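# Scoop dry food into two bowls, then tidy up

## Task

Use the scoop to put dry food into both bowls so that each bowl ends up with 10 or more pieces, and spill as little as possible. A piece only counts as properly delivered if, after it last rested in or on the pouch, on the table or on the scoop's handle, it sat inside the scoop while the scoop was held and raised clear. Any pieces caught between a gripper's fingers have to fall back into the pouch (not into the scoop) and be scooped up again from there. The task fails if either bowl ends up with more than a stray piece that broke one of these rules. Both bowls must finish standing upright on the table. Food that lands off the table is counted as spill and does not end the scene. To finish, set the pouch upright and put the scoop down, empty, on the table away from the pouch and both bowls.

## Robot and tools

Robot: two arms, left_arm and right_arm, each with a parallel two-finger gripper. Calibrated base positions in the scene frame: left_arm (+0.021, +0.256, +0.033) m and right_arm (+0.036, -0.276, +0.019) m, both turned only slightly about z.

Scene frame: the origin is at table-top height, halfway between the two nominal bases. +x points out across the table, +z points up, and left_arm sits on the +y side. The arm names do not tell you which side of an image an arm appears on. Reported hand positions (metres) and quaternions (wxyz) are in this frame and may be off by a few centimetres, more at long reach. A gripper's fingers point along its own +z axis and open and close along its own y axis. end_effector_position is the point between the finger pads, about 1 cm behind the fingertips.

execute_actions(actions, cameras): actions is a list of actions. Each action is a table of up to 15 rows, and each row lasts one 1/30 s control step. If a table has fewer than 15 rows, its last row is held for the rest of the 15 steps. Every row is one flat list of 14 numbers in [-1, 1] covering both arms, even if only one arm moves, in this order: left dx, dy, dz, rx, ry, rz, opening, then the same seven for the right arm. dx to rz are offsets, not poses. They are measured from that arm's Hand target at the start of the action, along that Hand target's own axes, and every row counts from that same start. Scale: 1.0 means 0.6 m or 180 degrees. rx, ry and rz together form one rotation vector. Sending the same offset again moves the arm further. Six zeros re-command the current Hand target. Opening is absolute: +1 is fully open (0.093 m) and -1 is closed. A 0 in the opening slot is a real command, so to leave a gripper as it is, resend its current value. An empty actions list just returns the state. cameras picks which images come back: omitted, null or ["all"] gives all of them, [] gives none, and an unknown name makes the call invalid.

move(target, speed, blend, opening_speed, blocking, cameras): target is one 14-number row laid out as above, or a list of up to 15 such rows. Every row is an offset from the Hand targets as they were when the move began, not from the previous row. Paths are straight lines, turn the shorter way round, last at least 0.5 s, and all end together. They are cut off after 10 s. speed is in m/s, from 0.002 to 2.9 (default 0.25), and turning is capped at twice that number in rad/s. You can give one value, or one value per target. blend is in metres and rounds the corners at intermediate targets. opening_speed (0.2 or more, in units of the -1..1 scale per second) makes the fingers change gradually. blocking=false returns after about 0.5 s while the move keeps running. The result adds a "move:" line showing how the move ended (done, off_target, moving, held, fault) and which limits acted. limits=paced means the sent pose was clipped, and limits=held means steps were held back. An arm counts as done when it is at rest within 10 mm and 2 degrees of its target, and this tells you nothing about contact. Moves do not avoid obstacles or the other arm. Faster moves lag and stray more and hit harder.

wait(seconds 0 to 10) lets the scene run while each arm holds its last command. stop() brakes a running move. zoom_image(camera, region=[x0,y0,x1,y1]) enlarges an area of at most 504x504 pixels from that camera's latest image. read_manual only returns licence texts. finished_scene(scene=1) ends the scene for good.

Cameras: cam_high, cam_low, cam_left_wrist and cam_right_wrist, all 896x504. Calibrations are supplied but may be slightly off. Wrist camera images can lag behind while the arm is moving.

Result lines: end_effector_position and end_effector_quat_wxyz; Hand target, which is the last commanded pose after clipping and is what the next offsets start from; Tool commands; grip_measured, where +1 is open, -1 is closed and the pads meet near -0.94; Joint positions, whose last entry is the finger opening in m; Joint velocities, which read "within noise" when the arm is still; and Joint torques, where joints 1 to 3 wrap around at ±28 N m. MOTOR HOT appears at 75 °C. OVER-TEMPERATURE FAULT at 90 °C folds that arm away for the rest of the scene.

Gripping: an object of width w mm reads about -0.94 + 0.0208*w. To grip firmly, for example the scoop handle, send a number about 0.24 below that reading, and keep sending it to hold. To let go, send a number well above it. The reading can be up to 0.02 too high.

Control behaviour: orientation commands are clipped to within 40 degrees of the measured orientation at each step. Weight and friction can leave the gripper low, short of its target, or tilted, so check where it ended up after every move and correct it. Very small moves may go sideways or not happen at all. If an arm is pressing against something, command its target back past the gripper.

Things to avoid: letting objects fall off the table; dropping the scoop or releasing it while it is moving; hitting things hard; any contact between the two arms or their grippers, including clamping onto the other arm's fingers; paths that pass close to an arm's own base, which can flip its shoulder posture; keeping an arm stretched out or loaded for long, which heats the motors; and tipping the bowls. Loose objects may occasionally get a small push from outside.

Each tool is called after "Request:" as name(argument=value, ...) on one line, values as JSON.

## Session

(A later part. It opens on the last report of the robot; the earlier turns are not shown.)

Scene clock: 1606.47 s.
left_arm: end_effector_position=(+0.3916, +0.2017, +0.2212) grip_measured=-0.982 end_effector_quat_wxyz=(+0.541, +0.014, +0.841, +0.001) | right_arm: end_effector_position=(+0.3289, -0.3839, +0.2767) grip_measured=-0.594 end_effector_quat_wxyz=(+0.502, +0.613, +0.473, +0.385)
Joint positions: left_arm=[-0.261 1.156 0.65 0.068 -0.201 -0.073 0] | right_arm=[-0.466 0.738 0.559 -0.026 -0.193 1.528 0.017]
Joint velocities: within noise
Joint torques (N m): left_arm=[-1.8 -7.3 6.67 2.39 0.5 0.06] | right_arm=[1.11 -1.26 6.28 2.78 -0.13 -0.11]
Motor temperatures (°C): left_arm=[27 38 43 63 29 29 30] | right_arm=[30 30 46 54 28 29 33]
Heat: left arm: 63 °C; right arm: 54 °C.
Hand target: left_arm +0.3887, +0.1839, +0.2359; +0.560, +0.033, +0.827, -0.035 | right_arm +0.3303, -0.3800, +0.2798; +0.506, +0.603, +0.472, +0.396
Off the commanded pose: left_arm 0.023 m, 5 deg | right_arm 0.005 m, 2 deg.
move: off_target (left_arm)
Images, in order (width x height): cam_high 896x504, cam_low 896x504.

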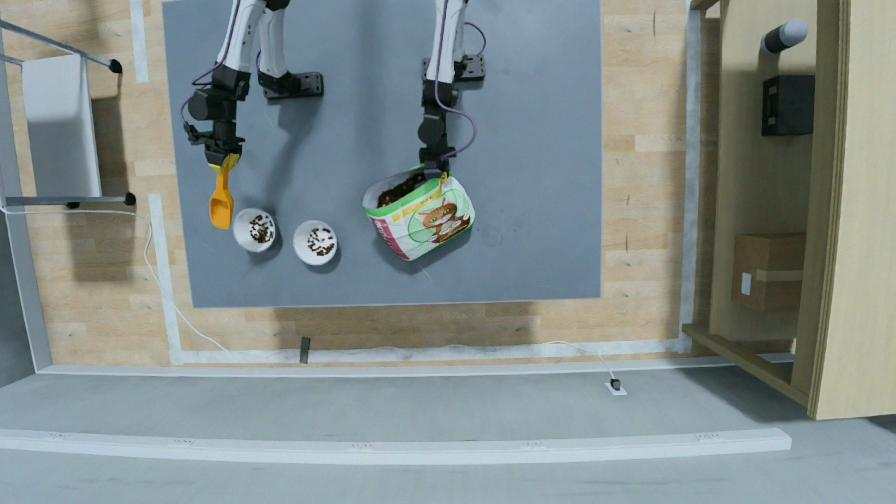

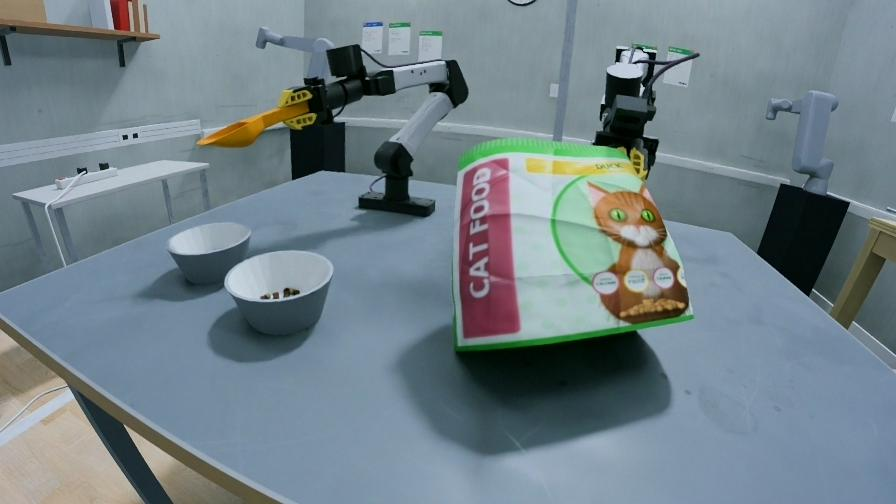

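Request:
move(target=[-0.037,0.1103,0.141,0.0327,0.1532,-0.1075,-1,0,0,0,0,0,0,-0.935], speed=0.05, cameras=["cam_high","cam_low","cam_left_wrist"])

Request:
zoom_image(camera="cam_high", region=[340, 120, 510, 290])

Request:
zoom_image(camera="cam_low", region=[400, 80, 800, 460])

Scene clock: 1626.20 s.
left_arm: end_effector_position=(+0.4837, +0.2546, +0.2155) grip_measured=-0.982 end_effector_quat_wxyz=(+0.341, -0.080, +0.928, -0.125) | right_arm: end_effector_position=(+0.3289, -0.3839, +0.2767) grip_measured=-0.594 end_effector_quat_wxyz=(+0.502, +0.613, +0.473, +0.385)
Joint positions: left_arm=[0.055 1.7 1.407 -0.565 0.232 -0.178 0] | right_arm=[-0.466 0.738 0.559 -0.026 -0.193 1.528 0.017]
Joint velocities: within noise
Joint torques (N m): left_arm=[-0.14 -9.44 9.11 1.34 0.83 0.05] | right_arm=[1.11 -1.26 6.31 2.77 -0.12 -0.11]
Motor temperatures (°C): left_arm=[27 37 44 62 29 29 30] | right_arm=[30 30 46 55 28 29 33]
Heat: left arm: 62 °C; right arm: 55 °C.
Hand target: left_arm +0.4812, +0.2416, +0.2236; +0.332, -0.070, +0.927, -0.160 | right_arm +0.3303, -0.3800, +0.2798; +0.506, +0.603, +0.472, +0.396
Off the commanded pose: left_arm 0.016 m, 4 deg | right_arm 0.005 m, 2 deg.
move: off_target (left_arm)
camera_calibration:
cam_left_wrist: T_world_to_cam=[[0.0812096, -0.956135, 0.281445, 0.146062], [-0.958886, -0.151989, -0.239662, 0.592951], [0.271925, -0.250411, -0.929167, 0.215164], [0, 0, 0, 1]] pos_world=[0.498202, 0.283656, 0.300922]
Images, in order (width x height): cam_high 896x504, cam_low 896x504, cam_left_wrist 896x504.

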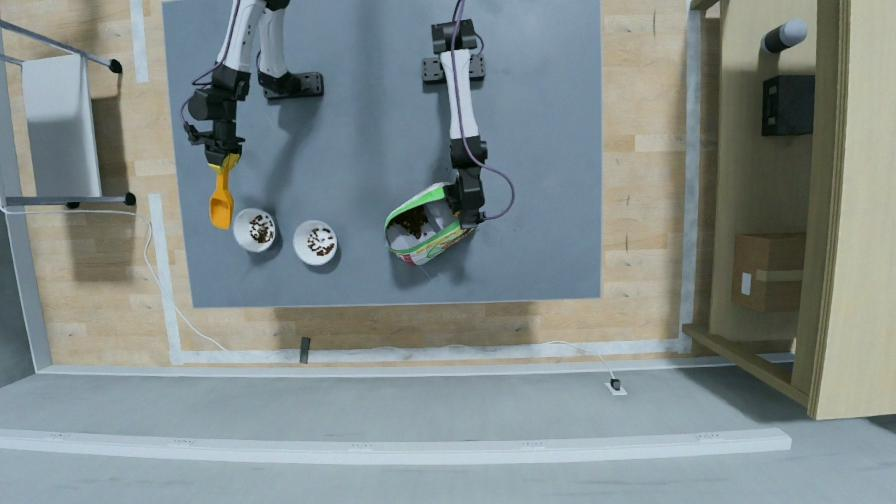

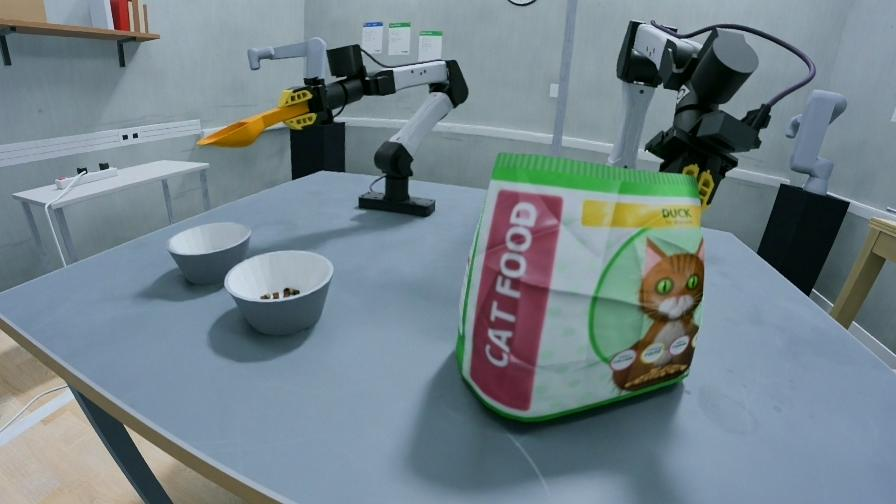

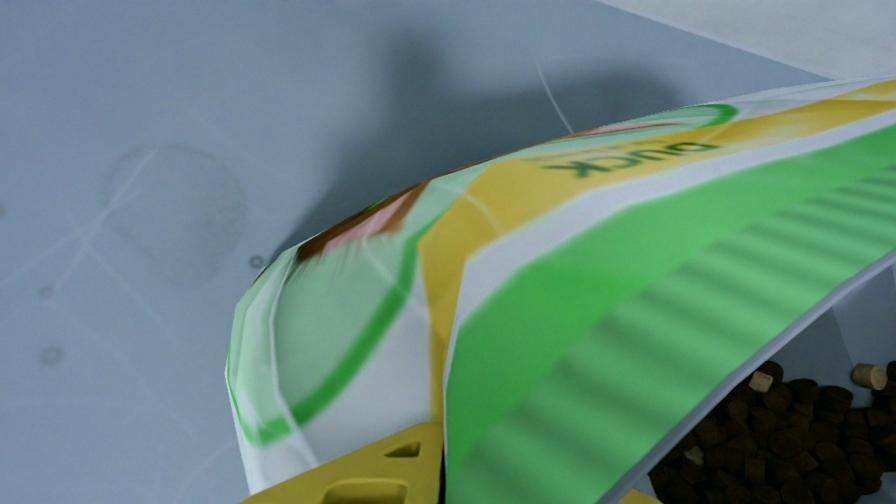

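Scaled by 2.965 from the camera's 896x504 image, which has a finer 1280x720 frame.

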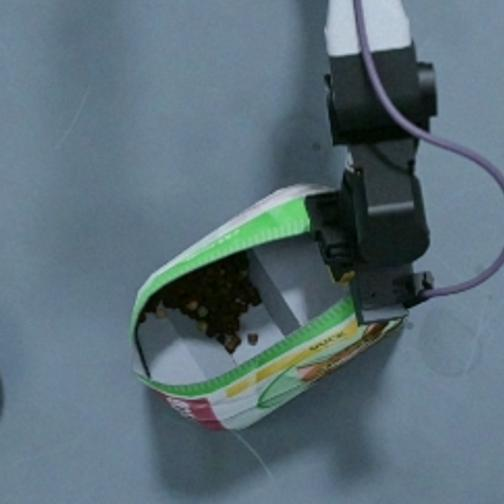

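Scaled by 1.260 from the camera's 896x504 image, which has a finer 1280x720 frame.

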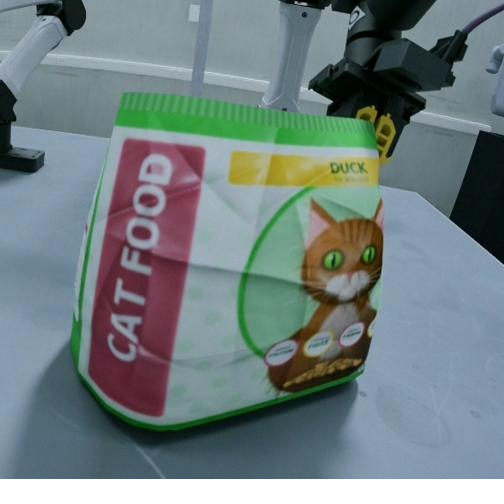

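Request:
move(target=[0,0,0,0,0,0,0.3,0,0,0,0,0,0,-0.935], opening_speed=0.5, cameras=["cam_high","cam_low","cam_left_wrist"])

Scene clock: 1632.27 s.
left_arm: end_effector_position=(+0.4873, +0.2516, +0.2279) grip_measured=+0.298 end_effector_quat_wxyz=(+0.349, -0.077, +0.922, -0.147) | right_arm: end_effector_position=(+0.3289, -0.3839, +0.2767) grip_measured=-0.594 end_effector_quat_wxyz=(+0.502, +0.613, +0.473, +0.385)
Joint positions: left_arm=[0.065 1.7 1.436 -0.572 0.281 -0.185 0.059] | right_arm=[-0.466 0.738 0.559 -0.026 -0.193 1.528 0.017]
Joint velocities: within noise
Joint torques (N m): left_arm=[-0.99 -9.25 6.97 1.41 0.34 0.13] | right_arm=[1.07 -1.25 6.32 2.77 -0.13 -0.11]
Motor temperatures (°C): left_arm=[27 38 44 60 29 29 30] | right_arm=[30 30 46 55 28 29 33]
Heat: left arm: 60 °C; right arm: 55 °C.
Hand target: left_arm +0.4812, +0.2415, +0.2237; +0.332, -0.070, +0.927, -0.160 | right_arm +0.3303, -0.3800, +0.2798; +0.506, +0.603, +0.472, +0.396
Off the commanded pose: left_arm 0.013 m, 3 deg | right_arm 0.005 m, 2 deg.
move: off_target (left_arm)
camera_calibration:
cam_left_wrist: T_world_to_cam=[[0.0576535, -0.945413, 0.320735, 0.139257], [-0.955426, -0.145428, -0.256929, 0.599472], [0.289548, -0.291625, -0.911656, 0.222729], [0, 0, 0, 1]] pos_world=[0.500231, 0.283789, 0.312409]
Images, in order (width x height): cam_high 896x504, cam_low 896x504, cam_left_wrist 896x504.

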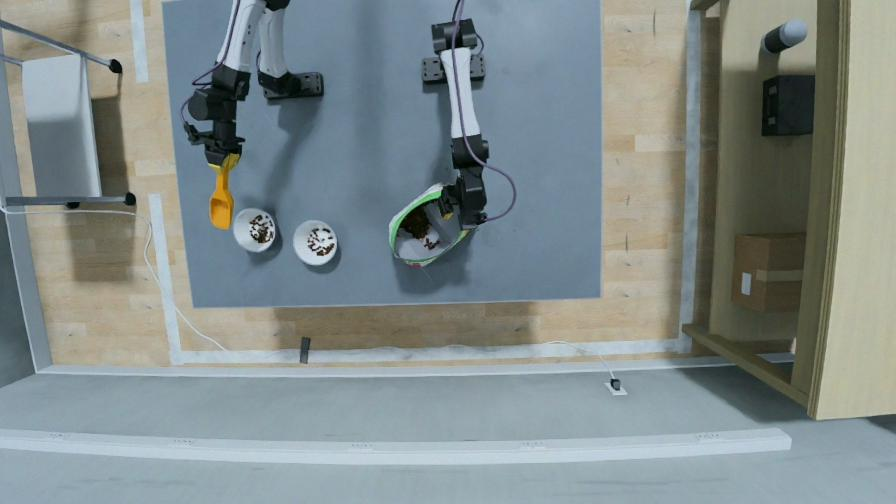

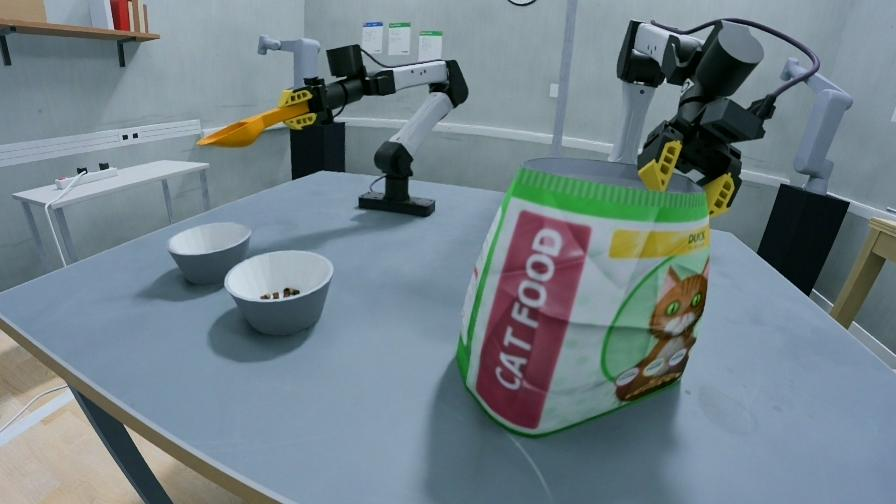

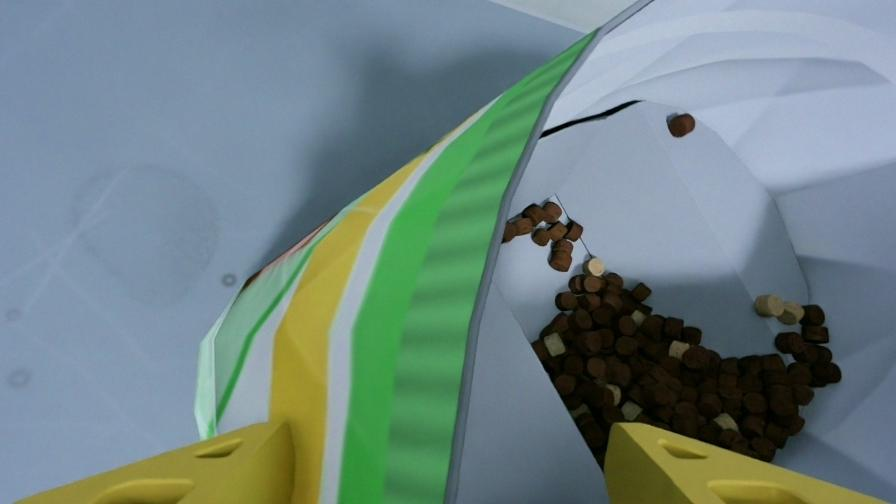

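Request:
move(target=[[0,0,-0.2,0,0,0,0.3,0,0,0,0,0,0,-0.935],[0.0115,-0.0227,-0.3557,0,0,0,0.3,0.3478,-0.1523,-0.096,-0.2386,0.189,-0.4992,-0.935]], speed=[0.1,0.2])

Scene clock: 1659.13 s.
left_arm: end_effector_position=(+0.3448, +0.2822, +0.3665) grip_measured=+0.298 end_effector_quat_wxyz=(+0.315, -0.077, +0.933, -0.159) | right_arm: end_effector_position=(+0.3072, -0.1648, +0.1833) grip_measured=-0.594 end_effector_quat_wxyz=(+0.638, -0.208, +0.714, +0.202)
Joint positions: left_arm=[0.273 1.434 1.81 -1.349 0.431 -0.001 0.059] | right_arm=[0.124 0.778 0.096 0.565 -0.455 -0.027 0.017]
Joint velocities: within noise
Joint torques (N m): left_arm=[0.5 -7.08 7.58 1.44 0.33 0.21] | right_arm=[0.98 -0.36 9.99 2.46 -0.21 -0.18]
Motor temperatures (°C): left_arm=[27 39 44 58 29 29 29] | right_arm=[30 30 46 57 28 29 33]
Heat: left arm: 58 °C; right arm: 57 °C.
Hand target: left_arm +0.3402, +0.2806, +0.3798; +0.332, -0.070, +0.927, -0.160 | right_arm +0.3101, -0.1600, +0.1998; +0.651, -0.220, +0.698, +0.205
Off the commanded pose: left_arm 0.014 m, 2 deg | right_arm 0.017 m, 3 deg.
move: off_target (left_arm, right_arm)
camera_calibration:
cam_left_wrist: T_world_to_cam=[[0.0611171, -0.938428, 0.340025, 0.121712], [-0.973714, -0.130945, -0.186374, 0.479701], [0.219423, -0.319696, -0.921763, 0.435062], [0, 0, 0, 1]] pos_world=[0.364191, 0.31612, 0.449043]
cam_right_wrist: T_world_to_cam=[[0.511704, -0.856061, -0.0729259, -0.284188], [-0.485633, -0.218172, -0.846499, 0.306753], [0.708745, 0.468572, -0.527372, 0.0339785], [0, 0, 0, 1]] pos_world=[0.270308, -0.192279, 0.256861]

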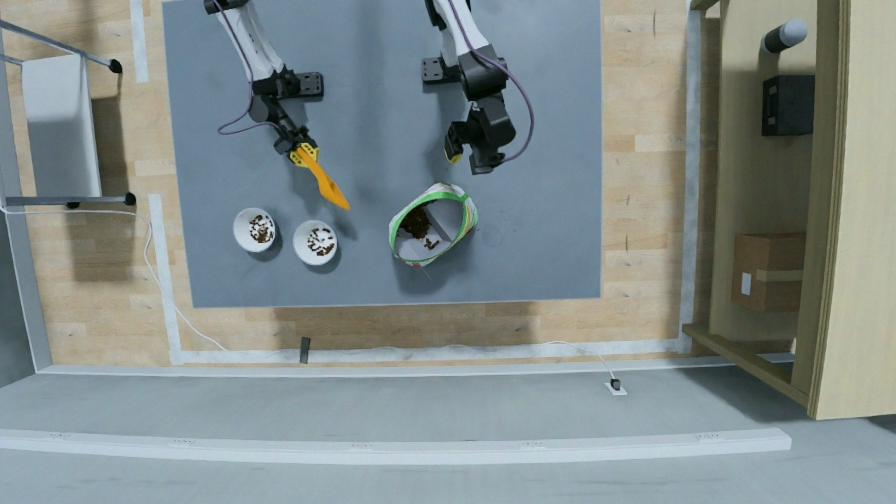

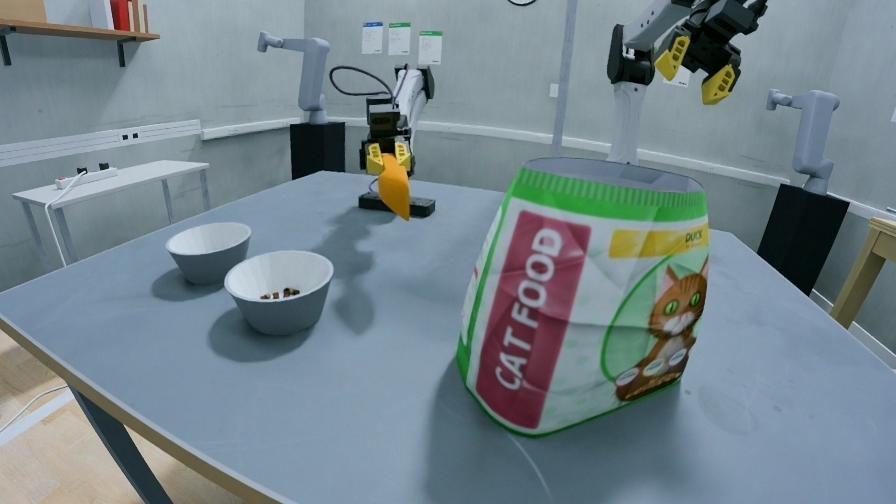

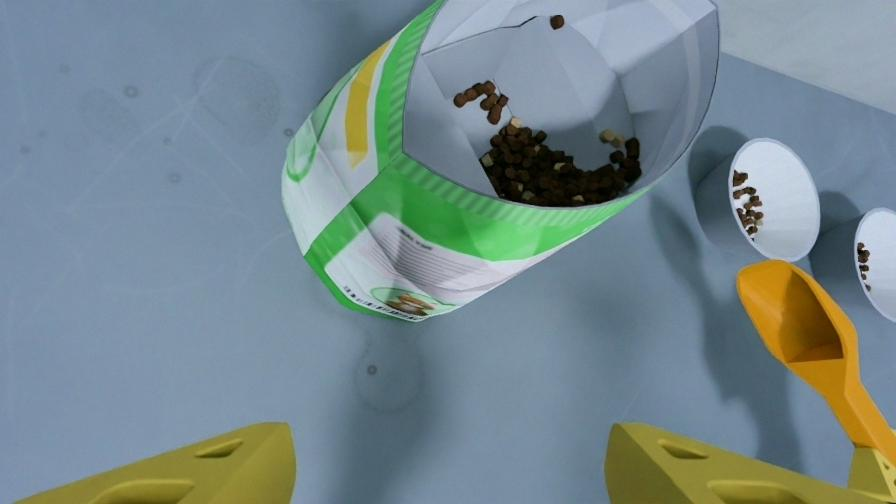

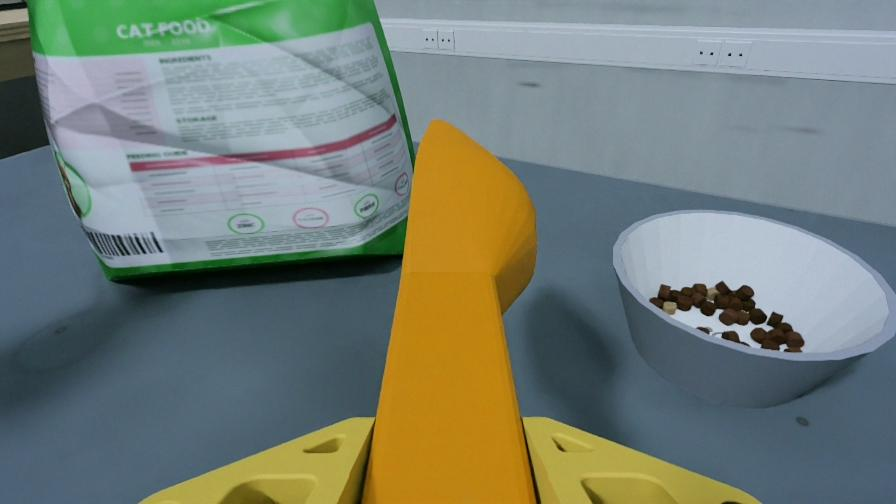

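Request:
move(target=[0,0,0,0,0,0,0.3,0.1915,0,0.0136,0,-0.017,0,-0.935], speed=0.12, cameras=["cam_low","cam_left_wrist","cam_right_wrist"])

Request:
zoom_image(camera="cam_low", region=[300, 100, 480, 280])

Scene clock: 1673.20 s.
left_arm: end_effector_position=(+0.3448, +0.2822, +0.3665) grip_measured=+0.298 end_effector_quat_wxyz=(+0.315, -0.077, +0.933, -0.159) | right_arm: end_effector_position=(+0.3139, -0.1600, +0.0819) grip_measured=-0.594 end_effector_quat_wxyz=(+0.586, -0.278, +0.722, +0.240)
Joint positions: left_arm=[0.273 1.434 1.81 -1.349 0.431 -0.001 0.059] | right_arm=[0.007 1.834 0.015 1.551 -0.723 -0.159 0.017]
Joint velocities: within noise
Joint torques (N m): left_arm=[0.5 -7.09 7.56 1.43 0.33 0.21] | right_arm=[-0.31 -3.11 0.99 2.56 -0.34 -0.08]
Motor temperatures (°C): left_arm=[27 38 44 56 29 29 29] | right_arm=[30 29 46 56 28 29 33]
Heat: left arm: 56 °C; right arm: 56 °C.
Hand target: left_arm +0.3402, +0.2806, +0.3798; +0.332, -0.070, +0.927, -0.160 | right_arm +0.3101, -0.1599, +0.0845; +0.669, -0.214, +0.680, +0.211
Off the commanded pose: left_arm 0.014 m, 2 deg | right_arm 0.005 m, 13 deg.
joint sent to its limit (right arm) — joint 3 (elbow), lower limit, where the elbow is as bent as it goes; joint 4 (wrist pitch), upper limit. The joint targets are off in orientation, not in position.
move: off_target (left_arm, right_arm)
camera_calibration:
cam_left_wrist: T_world_to_cam=[[0.0611171, -0.938428, 0.340025, 0.121712], [-0.973714, -0.130945, -0.186374, 0.479701], [0.219423, -0.319696, -0.921763, 0.435062], [0, 0, 0, 1]] pos_world=[0.364191, 0.31612, 0.449043]
cam_right_wrist: T_world_to_cam=[[0.642051, -0.764001, -0.0638115, -0.317876], [-0.496938, -0.351342, -0.793481, 0.20304], [0.583801, 0.541166, -0.605241, 0.0306778], [0, 0, 0, 1]] pos_world=[0.287081, -0.188123, 0.159391]
Images, in order (width x height): cam_low 896x504, cam_left_wrist 896x504, cam_right_wrist 896x504.

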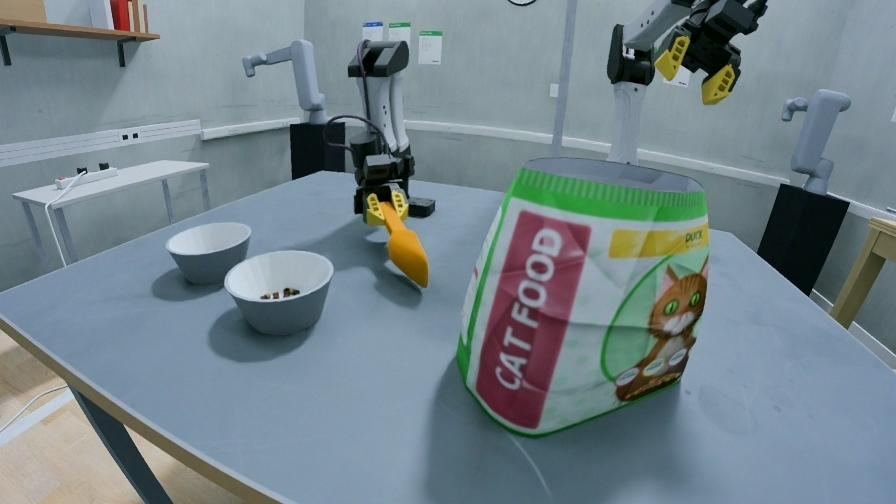

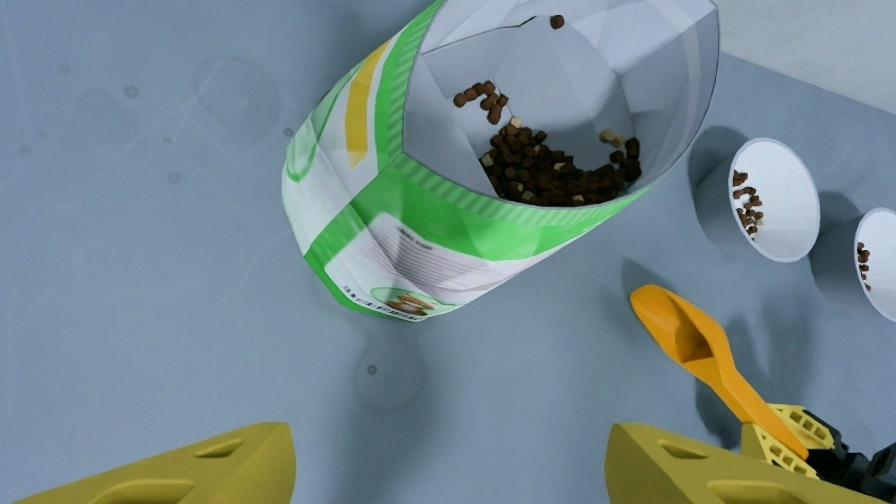

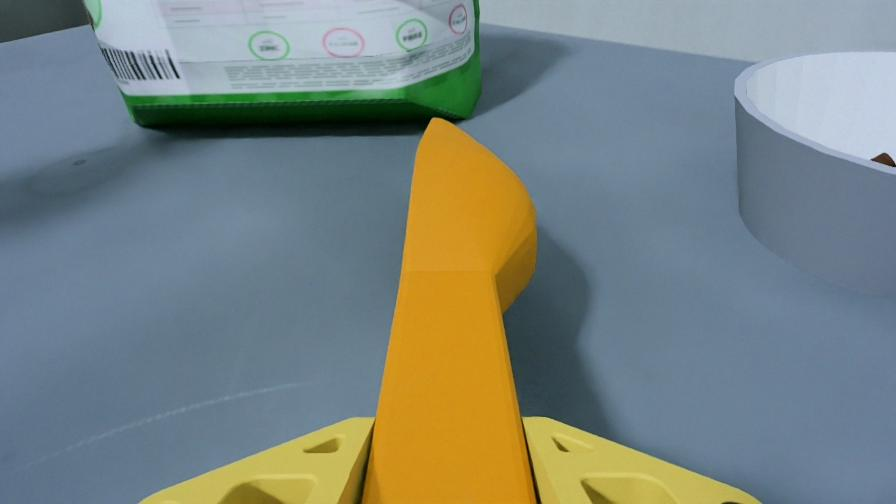

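Scaled by 2.800 from the camera's 896x504 image, which has a finer 1280x720 frame.

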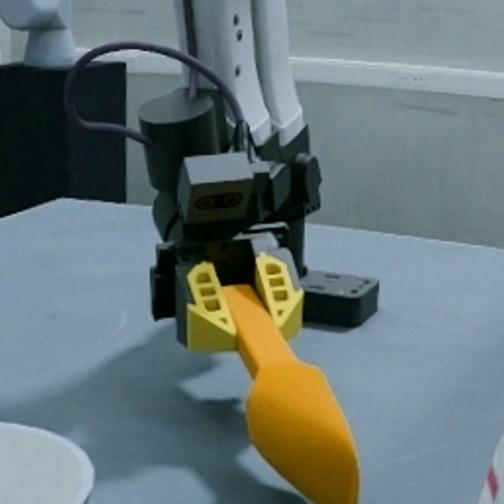

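Request:
move(target=[0,0,0,0,0,0,0.3,-0.017,-0.079,0.026,-0.083,0,0,-0.935], speed=0.12, cameras=["cam_low","cam_high","cam_right_wrist"])

Scene clock: 1703.50 s.
left_arm: end_effector_position=(+0.3448, +0.2822, +0.3665) grip_measured=+0.298 end_effector_quat_wxyz=(+0.315, -0.077, +0.933, -0.159) | right_arm: end_effector_position=(+0.3480, -0.1892, +0.0910) grip_measured=-0.594 end_effector_quat_wxyz=(+0.605, -0.308, +0.674, +0.292)
Joint positions: left_arm=[0.273 1.434 1.81 -1.349 0.431 -0.001 0.059] | right_arm=[-0.213 1.979 0.217 1.556 -1.074 -0.16 0.017]
Joint velocities: within noise
Joint torques (N m): left_arm=[0.51 -7.06 7.58 1.44 0.33 0.21] | right_arm=[-0.21 -4.21 3.07 2.29 -0.35 -0.04]
Motor temperatures (°C): left_arm=[27 38 45 54 29 29 29] | right_arm=[30 30 44 55 28 29 33]
Heat: left arm: 54 °C; right arm: 55 °C.
Hand target: left_arm +0.3402, +0.2806, +0.3798; +0.332, -0.070, +0.927, -0.160 | right_arm +0.3503, -0.1898, +0.0946; +0.635, -0.300, +0.647, +0.297
Off the commanded pose: left_arm 0.014 m, 2 deg | right_arm 0.004 m, 5 deg.
joint sent to its limit (right arm) — joint 4 (wrist pitch), upper limit. The joint targets are off in orientation, not in position.
move: off_target (left_arm, right_arm)
camera_calibration:
cam_right_wrist: T_world_to_cam=[[0.734793, -0.674569, -0.0709628, -0.376199], [-0.397849, -0.343891, -0.850562, 0.189134], [0.549359, 0.653219, -0.521065, 0.057594], [0, 0, 0, 1]] pos_world=[0.320035, -0.226352, 0.164184]
Images, in order (width x height): cam_high 896x504, cam_low 896x504, cam_right_wrist 896x504.

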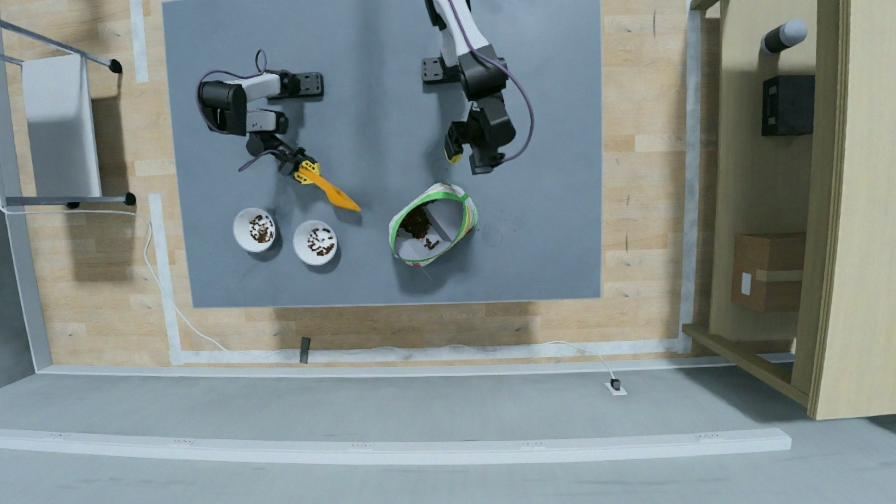

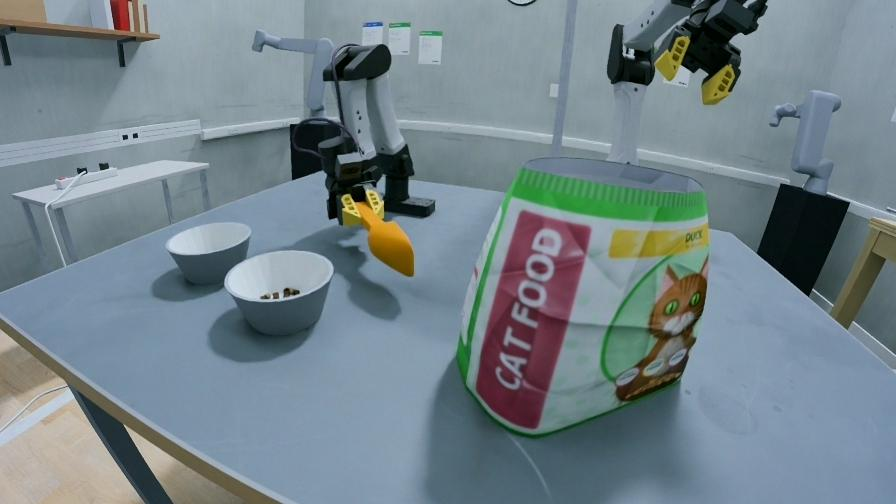

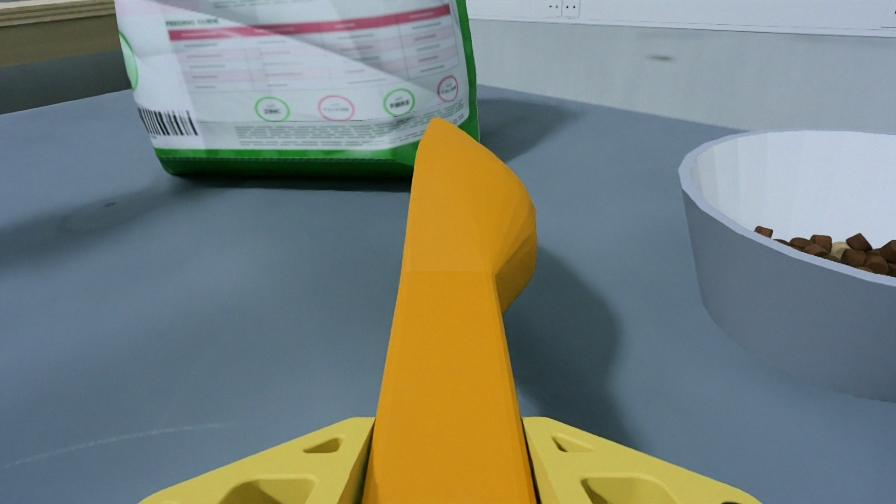

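Request:
move(target=[0,0,0,0,0,0,0.3,0.0583,-0.0448,0.0115,0,0,0,-0.935], speed=0.08, cameras=["cam_low","cam_high","cam_right_wrist"])

Request:
zoom_image(camera="cam_low", region=[300, 140, 480, 320])

Scene clock: 1715.60 s.
left_arm: end_effector_position=(+0.3448, +0.2822, +0.3665) grip_measured=+0.298 end_effector_quat_wxyz=(+0.315, -0.077, +0.933, -0.159) | right_arm: end_effector_position=(+0.3737, -0.2011, +0.0583) grip_measured=-0.594 end_effector_quat_wxyz=(+0.596, -0.312, +0.678, +0.296)
Joint positions: left_arm=[0.273 1.434 1.81 -1.349 0.431 -0.001 0.059] | right_arm=[-0.244 2.18 0.357 1.563 -1.114 -0.206 0.017]
Joint velocities: within noise
Joint torques (N m): left_arm=[0.5 -7.05 7.57 1.44 0.34 0.22] | right_arm=[-0.29 -5.09 2.54 2.18 -0.38 -0.18]
Motor temperatures (°C): left_arm=[26 38 46 53 29 29 29] | right_arm=[30 31 43 56 28 29 33]
Heat: left arm: 53 °C; right arm: 56 °C.
Hand target: left_arm +0.3402, +0.2806, +0.3798; +0.332, -0.070, +0.927, -0.160 | right_arm +0.3749, -0.2022, +0.0593; +0.635, -0.299, +0.647, +0.297
Off the commanded pose: left_arm 0.014 m, 2 deg | right_arm 0.002 m, 6 deg.
joint sent to its limit (right arm) — joint 4 (wrist pitch), upper limit. The joint targets are off in orientation, not in position.
move: off_target (left_arm, right_arm)
camera_calibration:
cam_right_wrist: T_world_to_cam=[[0.742302, -0.665662, -0.0766989, -0.406103], [-0.406301, -0.356123, -0.841484, 0.167512], [0.53283, 0.655798, -0.53481, 0.0417384], [0, 0, 0, 1]] pos_world=[0.347271, -0.238044, 0.132133]
Images, in order (width x height): cam_high 896x504, cam_low 896x504, cam_right_wrist 896x504.

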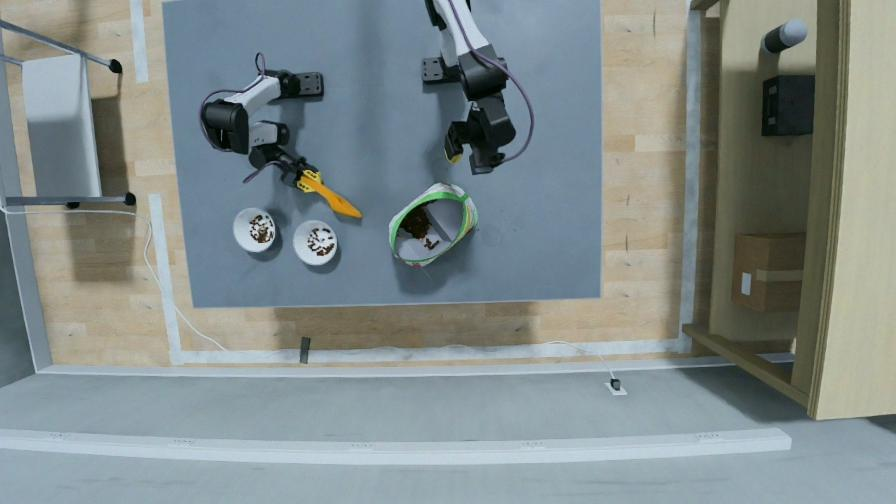

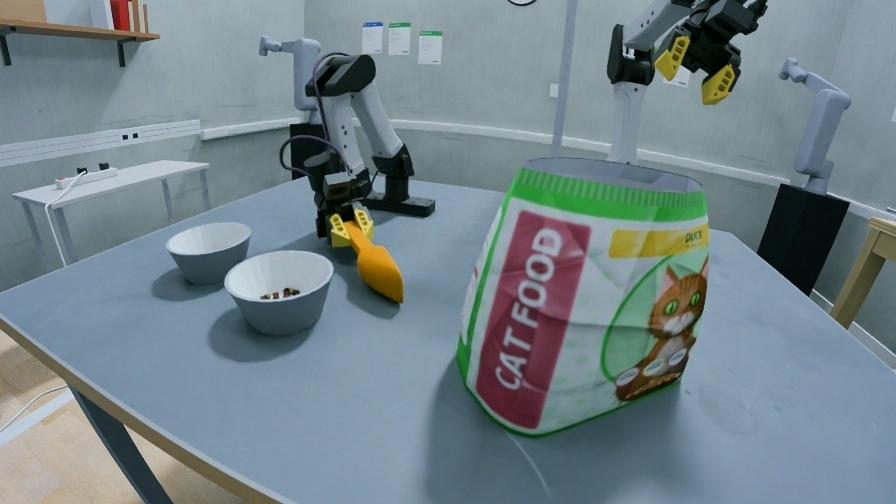

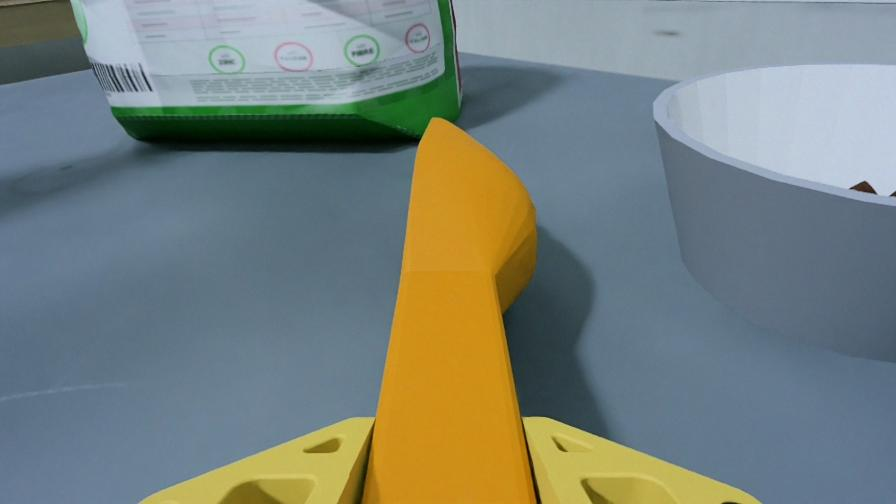

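Scaled by 2.800 from the camera's 896x504 image, which has a finer 1280x720 frame.

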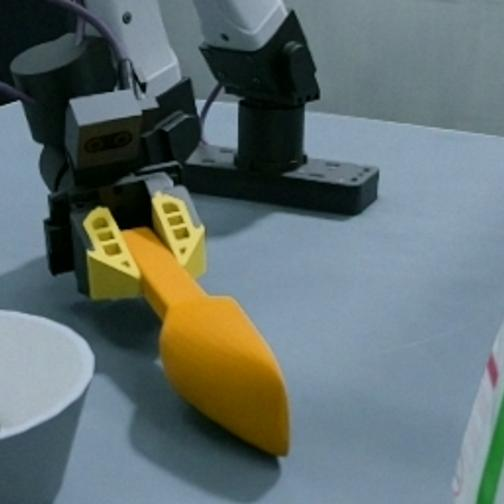

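Request:
move(target=[0,0,0,0,0,0,0.3,0.02,0,0,0,0,0,-0.935], speed=0.05, cameras=["cam_low","cam_right_wrist"])

Request:
zoom_image(camera="cam_low", region=[300, 160, 460, 320])

Scene clock: 1721.67 s.
left_arm: end_effector_position=(+0.3448, +0.2822, +0.3665) grip_measured=+0.298 end_effector_quat_wxyz=(+0.315, -0.077, +0.933, -0.159) | right_arm: end_effector_position=(+0.3744, -0.2000, +0.0551) grip_measured=-0.594 end_effector_quat_wxyz=(+0.601, -0.332, +0.664, +0.295)
Joint positions: left_arm=[0.273 1.434 1.81 -1.349 0.431 -0.001 0.059] | right_arm=[-0.247 2.217 0.379 1.588 -1.145 -0.236 0.017]
Joint velocities: within noise
Joint torques (N m): left_arm=[0.49 -7.08 7.6 1.43 0.33 0.21] | right_arm=[-0.18 -4.38 1.69 1.91 -0.15 -0.26]
Motor temperatures (°C): left_arm=[26 38 46 53 29 29 29] | right_arm=[30 31 43 56 28 29 33]
Heat: left arm: 53 °C; right arm: 56 °C.
Hand target: left_arm +0.3402, +0.2806, +0.3798; +0.332, -0.070, +0.927, -0.160 | right_arm +0.3747, -0.2023, +0.0473; +0.635, -0.299, +0.647, +0.297
Off the commanded pose: left_arm 0.014 m, 2 deg | right_arm 0.008 m, 6 deg.
joint read past its limit (right arm) — joint 4 (wrist pitch), upper limit.
joint sent to its limit (right arm) — joint 4 (wrist pitch), upper limit. The joint targets are off in orientation, not in position.
move: off_target (left_arm, right_arm)
camera_calibration:
cam_right_wrist: T_world_to_cam=[[0.76404, -0.6438, -0.0420017, -0.411729], [-0.365973, -0.378869, -0.850013, 0.146421], [0.531325, 0.664816, -0.525084, 0.0407843], [0, 0, 0, 1]] pos_world=[0.346494, -0.236711, 0.128581]
Images, in order (width x height): cam_low 896x504, cam_right_wrist 896x504.

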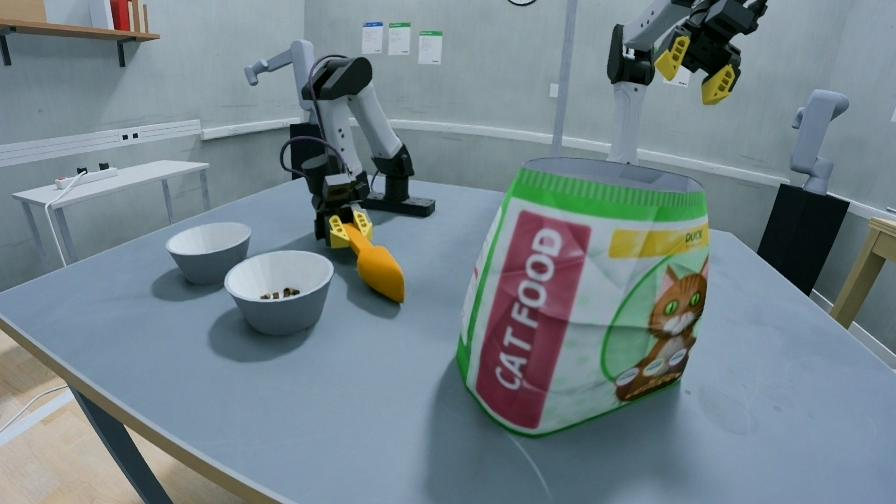

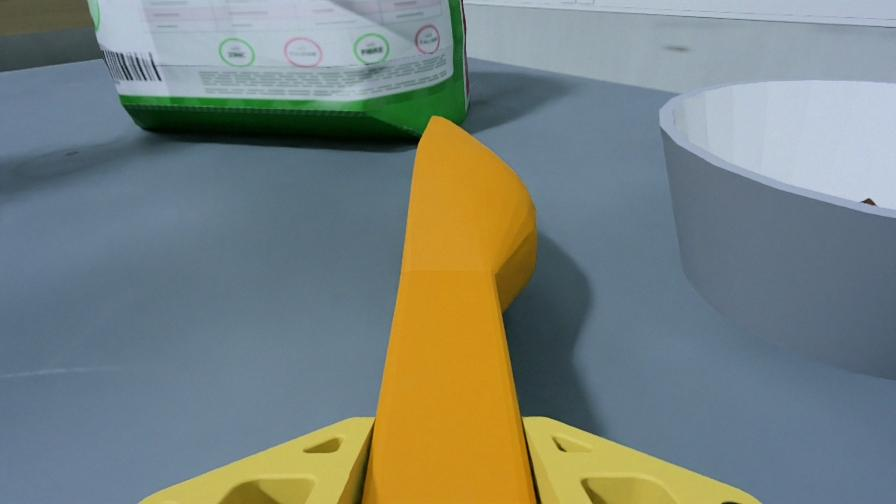

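Scaled by 3.150 from the camera's 896x504 image, which has a finer 1280x720 frame.

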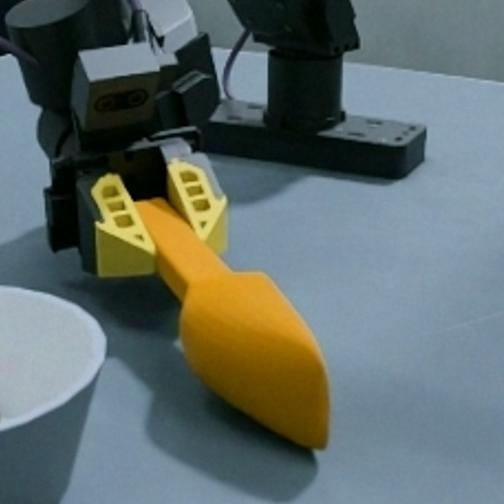

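Request:
move(target=[0,0,0,0,0,0,0.3,0.025,0,0,0,0,0,-0.935], speed=0.04, cameras=["cam_low","cam_right_wrist"])

Request:
zoom_image(camera="cam_low", region=[300, 160, 460, 320])

Scene clock: 1731.53 s.
left_arm: end_effector_position=(+0.3448, +0.2822, +0.3665) grip_measured=+0.298 end_effector_quat_wxyz=(+0.315, -0.077, +0.933, -0.159) | right_arm: end_effector_position=(+0.3749, -0.2002, +0.0415) grip_measured=-0.594 end_effector_quat_wxyz=(+0.596, -0.339, +0.665, +0.296)
Joint positions: left_arm=[0.273 1.434 1.81 -1.349 0.431 -0.001 0.059] | right_arm=[-0.25 2.277 0.403 1.588 -1.158 -0.273 0.017]
Joint velocities: within noise
Joint torques (N m): left_arm=[0.5 -7.06 7.58 1.44 0.33 0.21] | right_arm=[-0.12 -4.36 1.37 1.89 -0.12 -0.21]
Motor temperatures (°C): left_arm=[26 38 46 52 29 29 29] | right_arm=[30 31 43 55 28 29 33]
Heat: left arm: 52 °C; right arm: 55 °C.
Hand target: left_arm +0.3402, +0.2806, +0.3798; +0.332, -0.070, +0.927, -0.160 | right_arm +0.3745, -0.2023, +0.0324; +0.635, -0.300, +0.647, +0.297
Off the commanded pose: left_arm 0.014 m, 2 deg | right_arm 0.009 m, 7 deg.
joint read past its limit (right arm) — joint 4 (wrist pitch), upper limit.
joint sent to its limit (right arm) — joint 4 (wrist pitch), upper limit. The joint targets are off in orientation, not in position.
move: off_target (left_arm, right_arm)
camera_calibration:
cam_right_wrist: T_world_to_cam=[[0.772736, -0.633567, -0.0383681, -0.414203], [-0.363855, -0.392627, -0.844662, 0.131068], [0.520086, 0.66666, -0.533924, 0.038462], [0, 0, 0, 1]] pos_world=[0.347755, -0.236606, 0.115352]
Images, in order (width x height): cam_low 896x504, cam_right_wrist 896x504.

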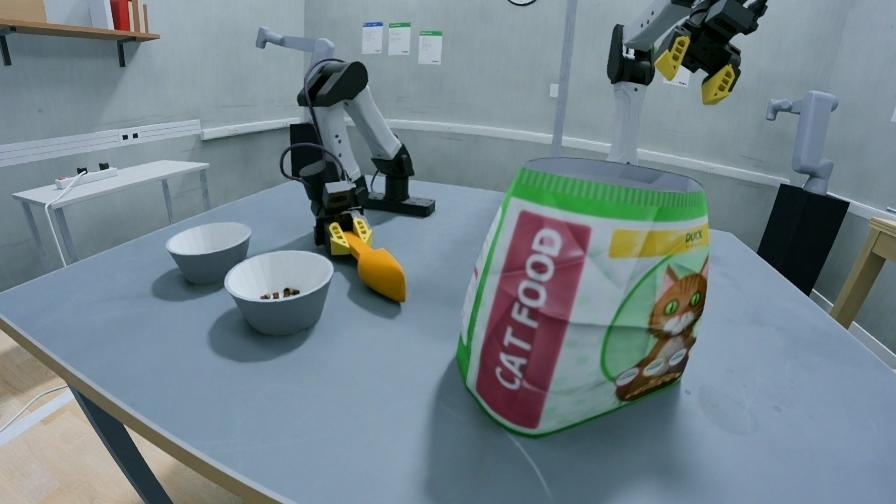

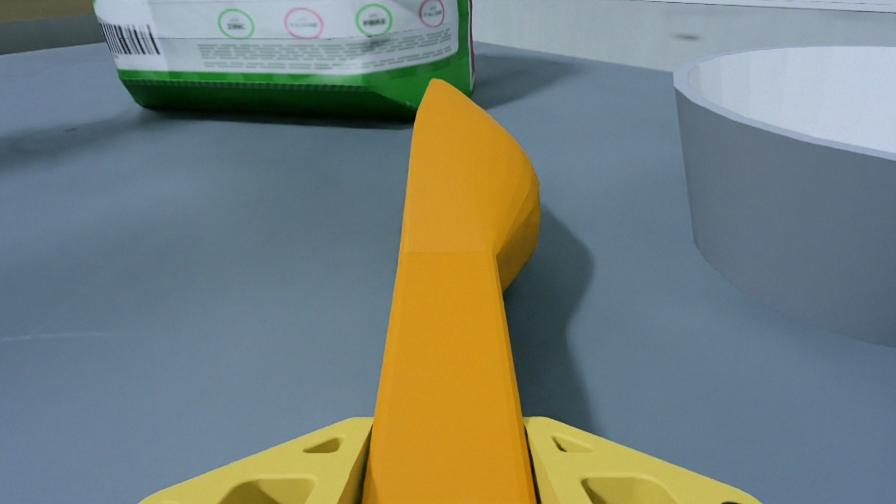

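Scaled by 3.150 from the camera's 896x504 image, which has a finer 1280x720 frame.

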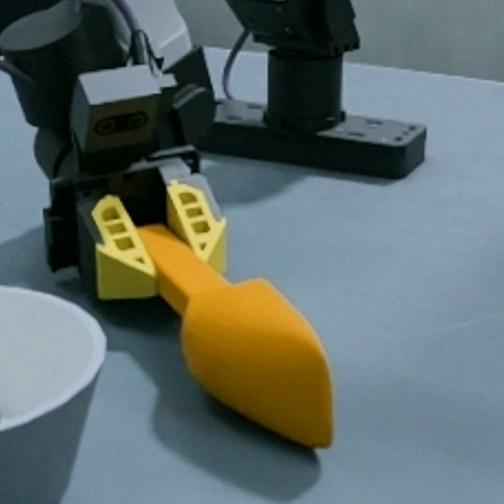

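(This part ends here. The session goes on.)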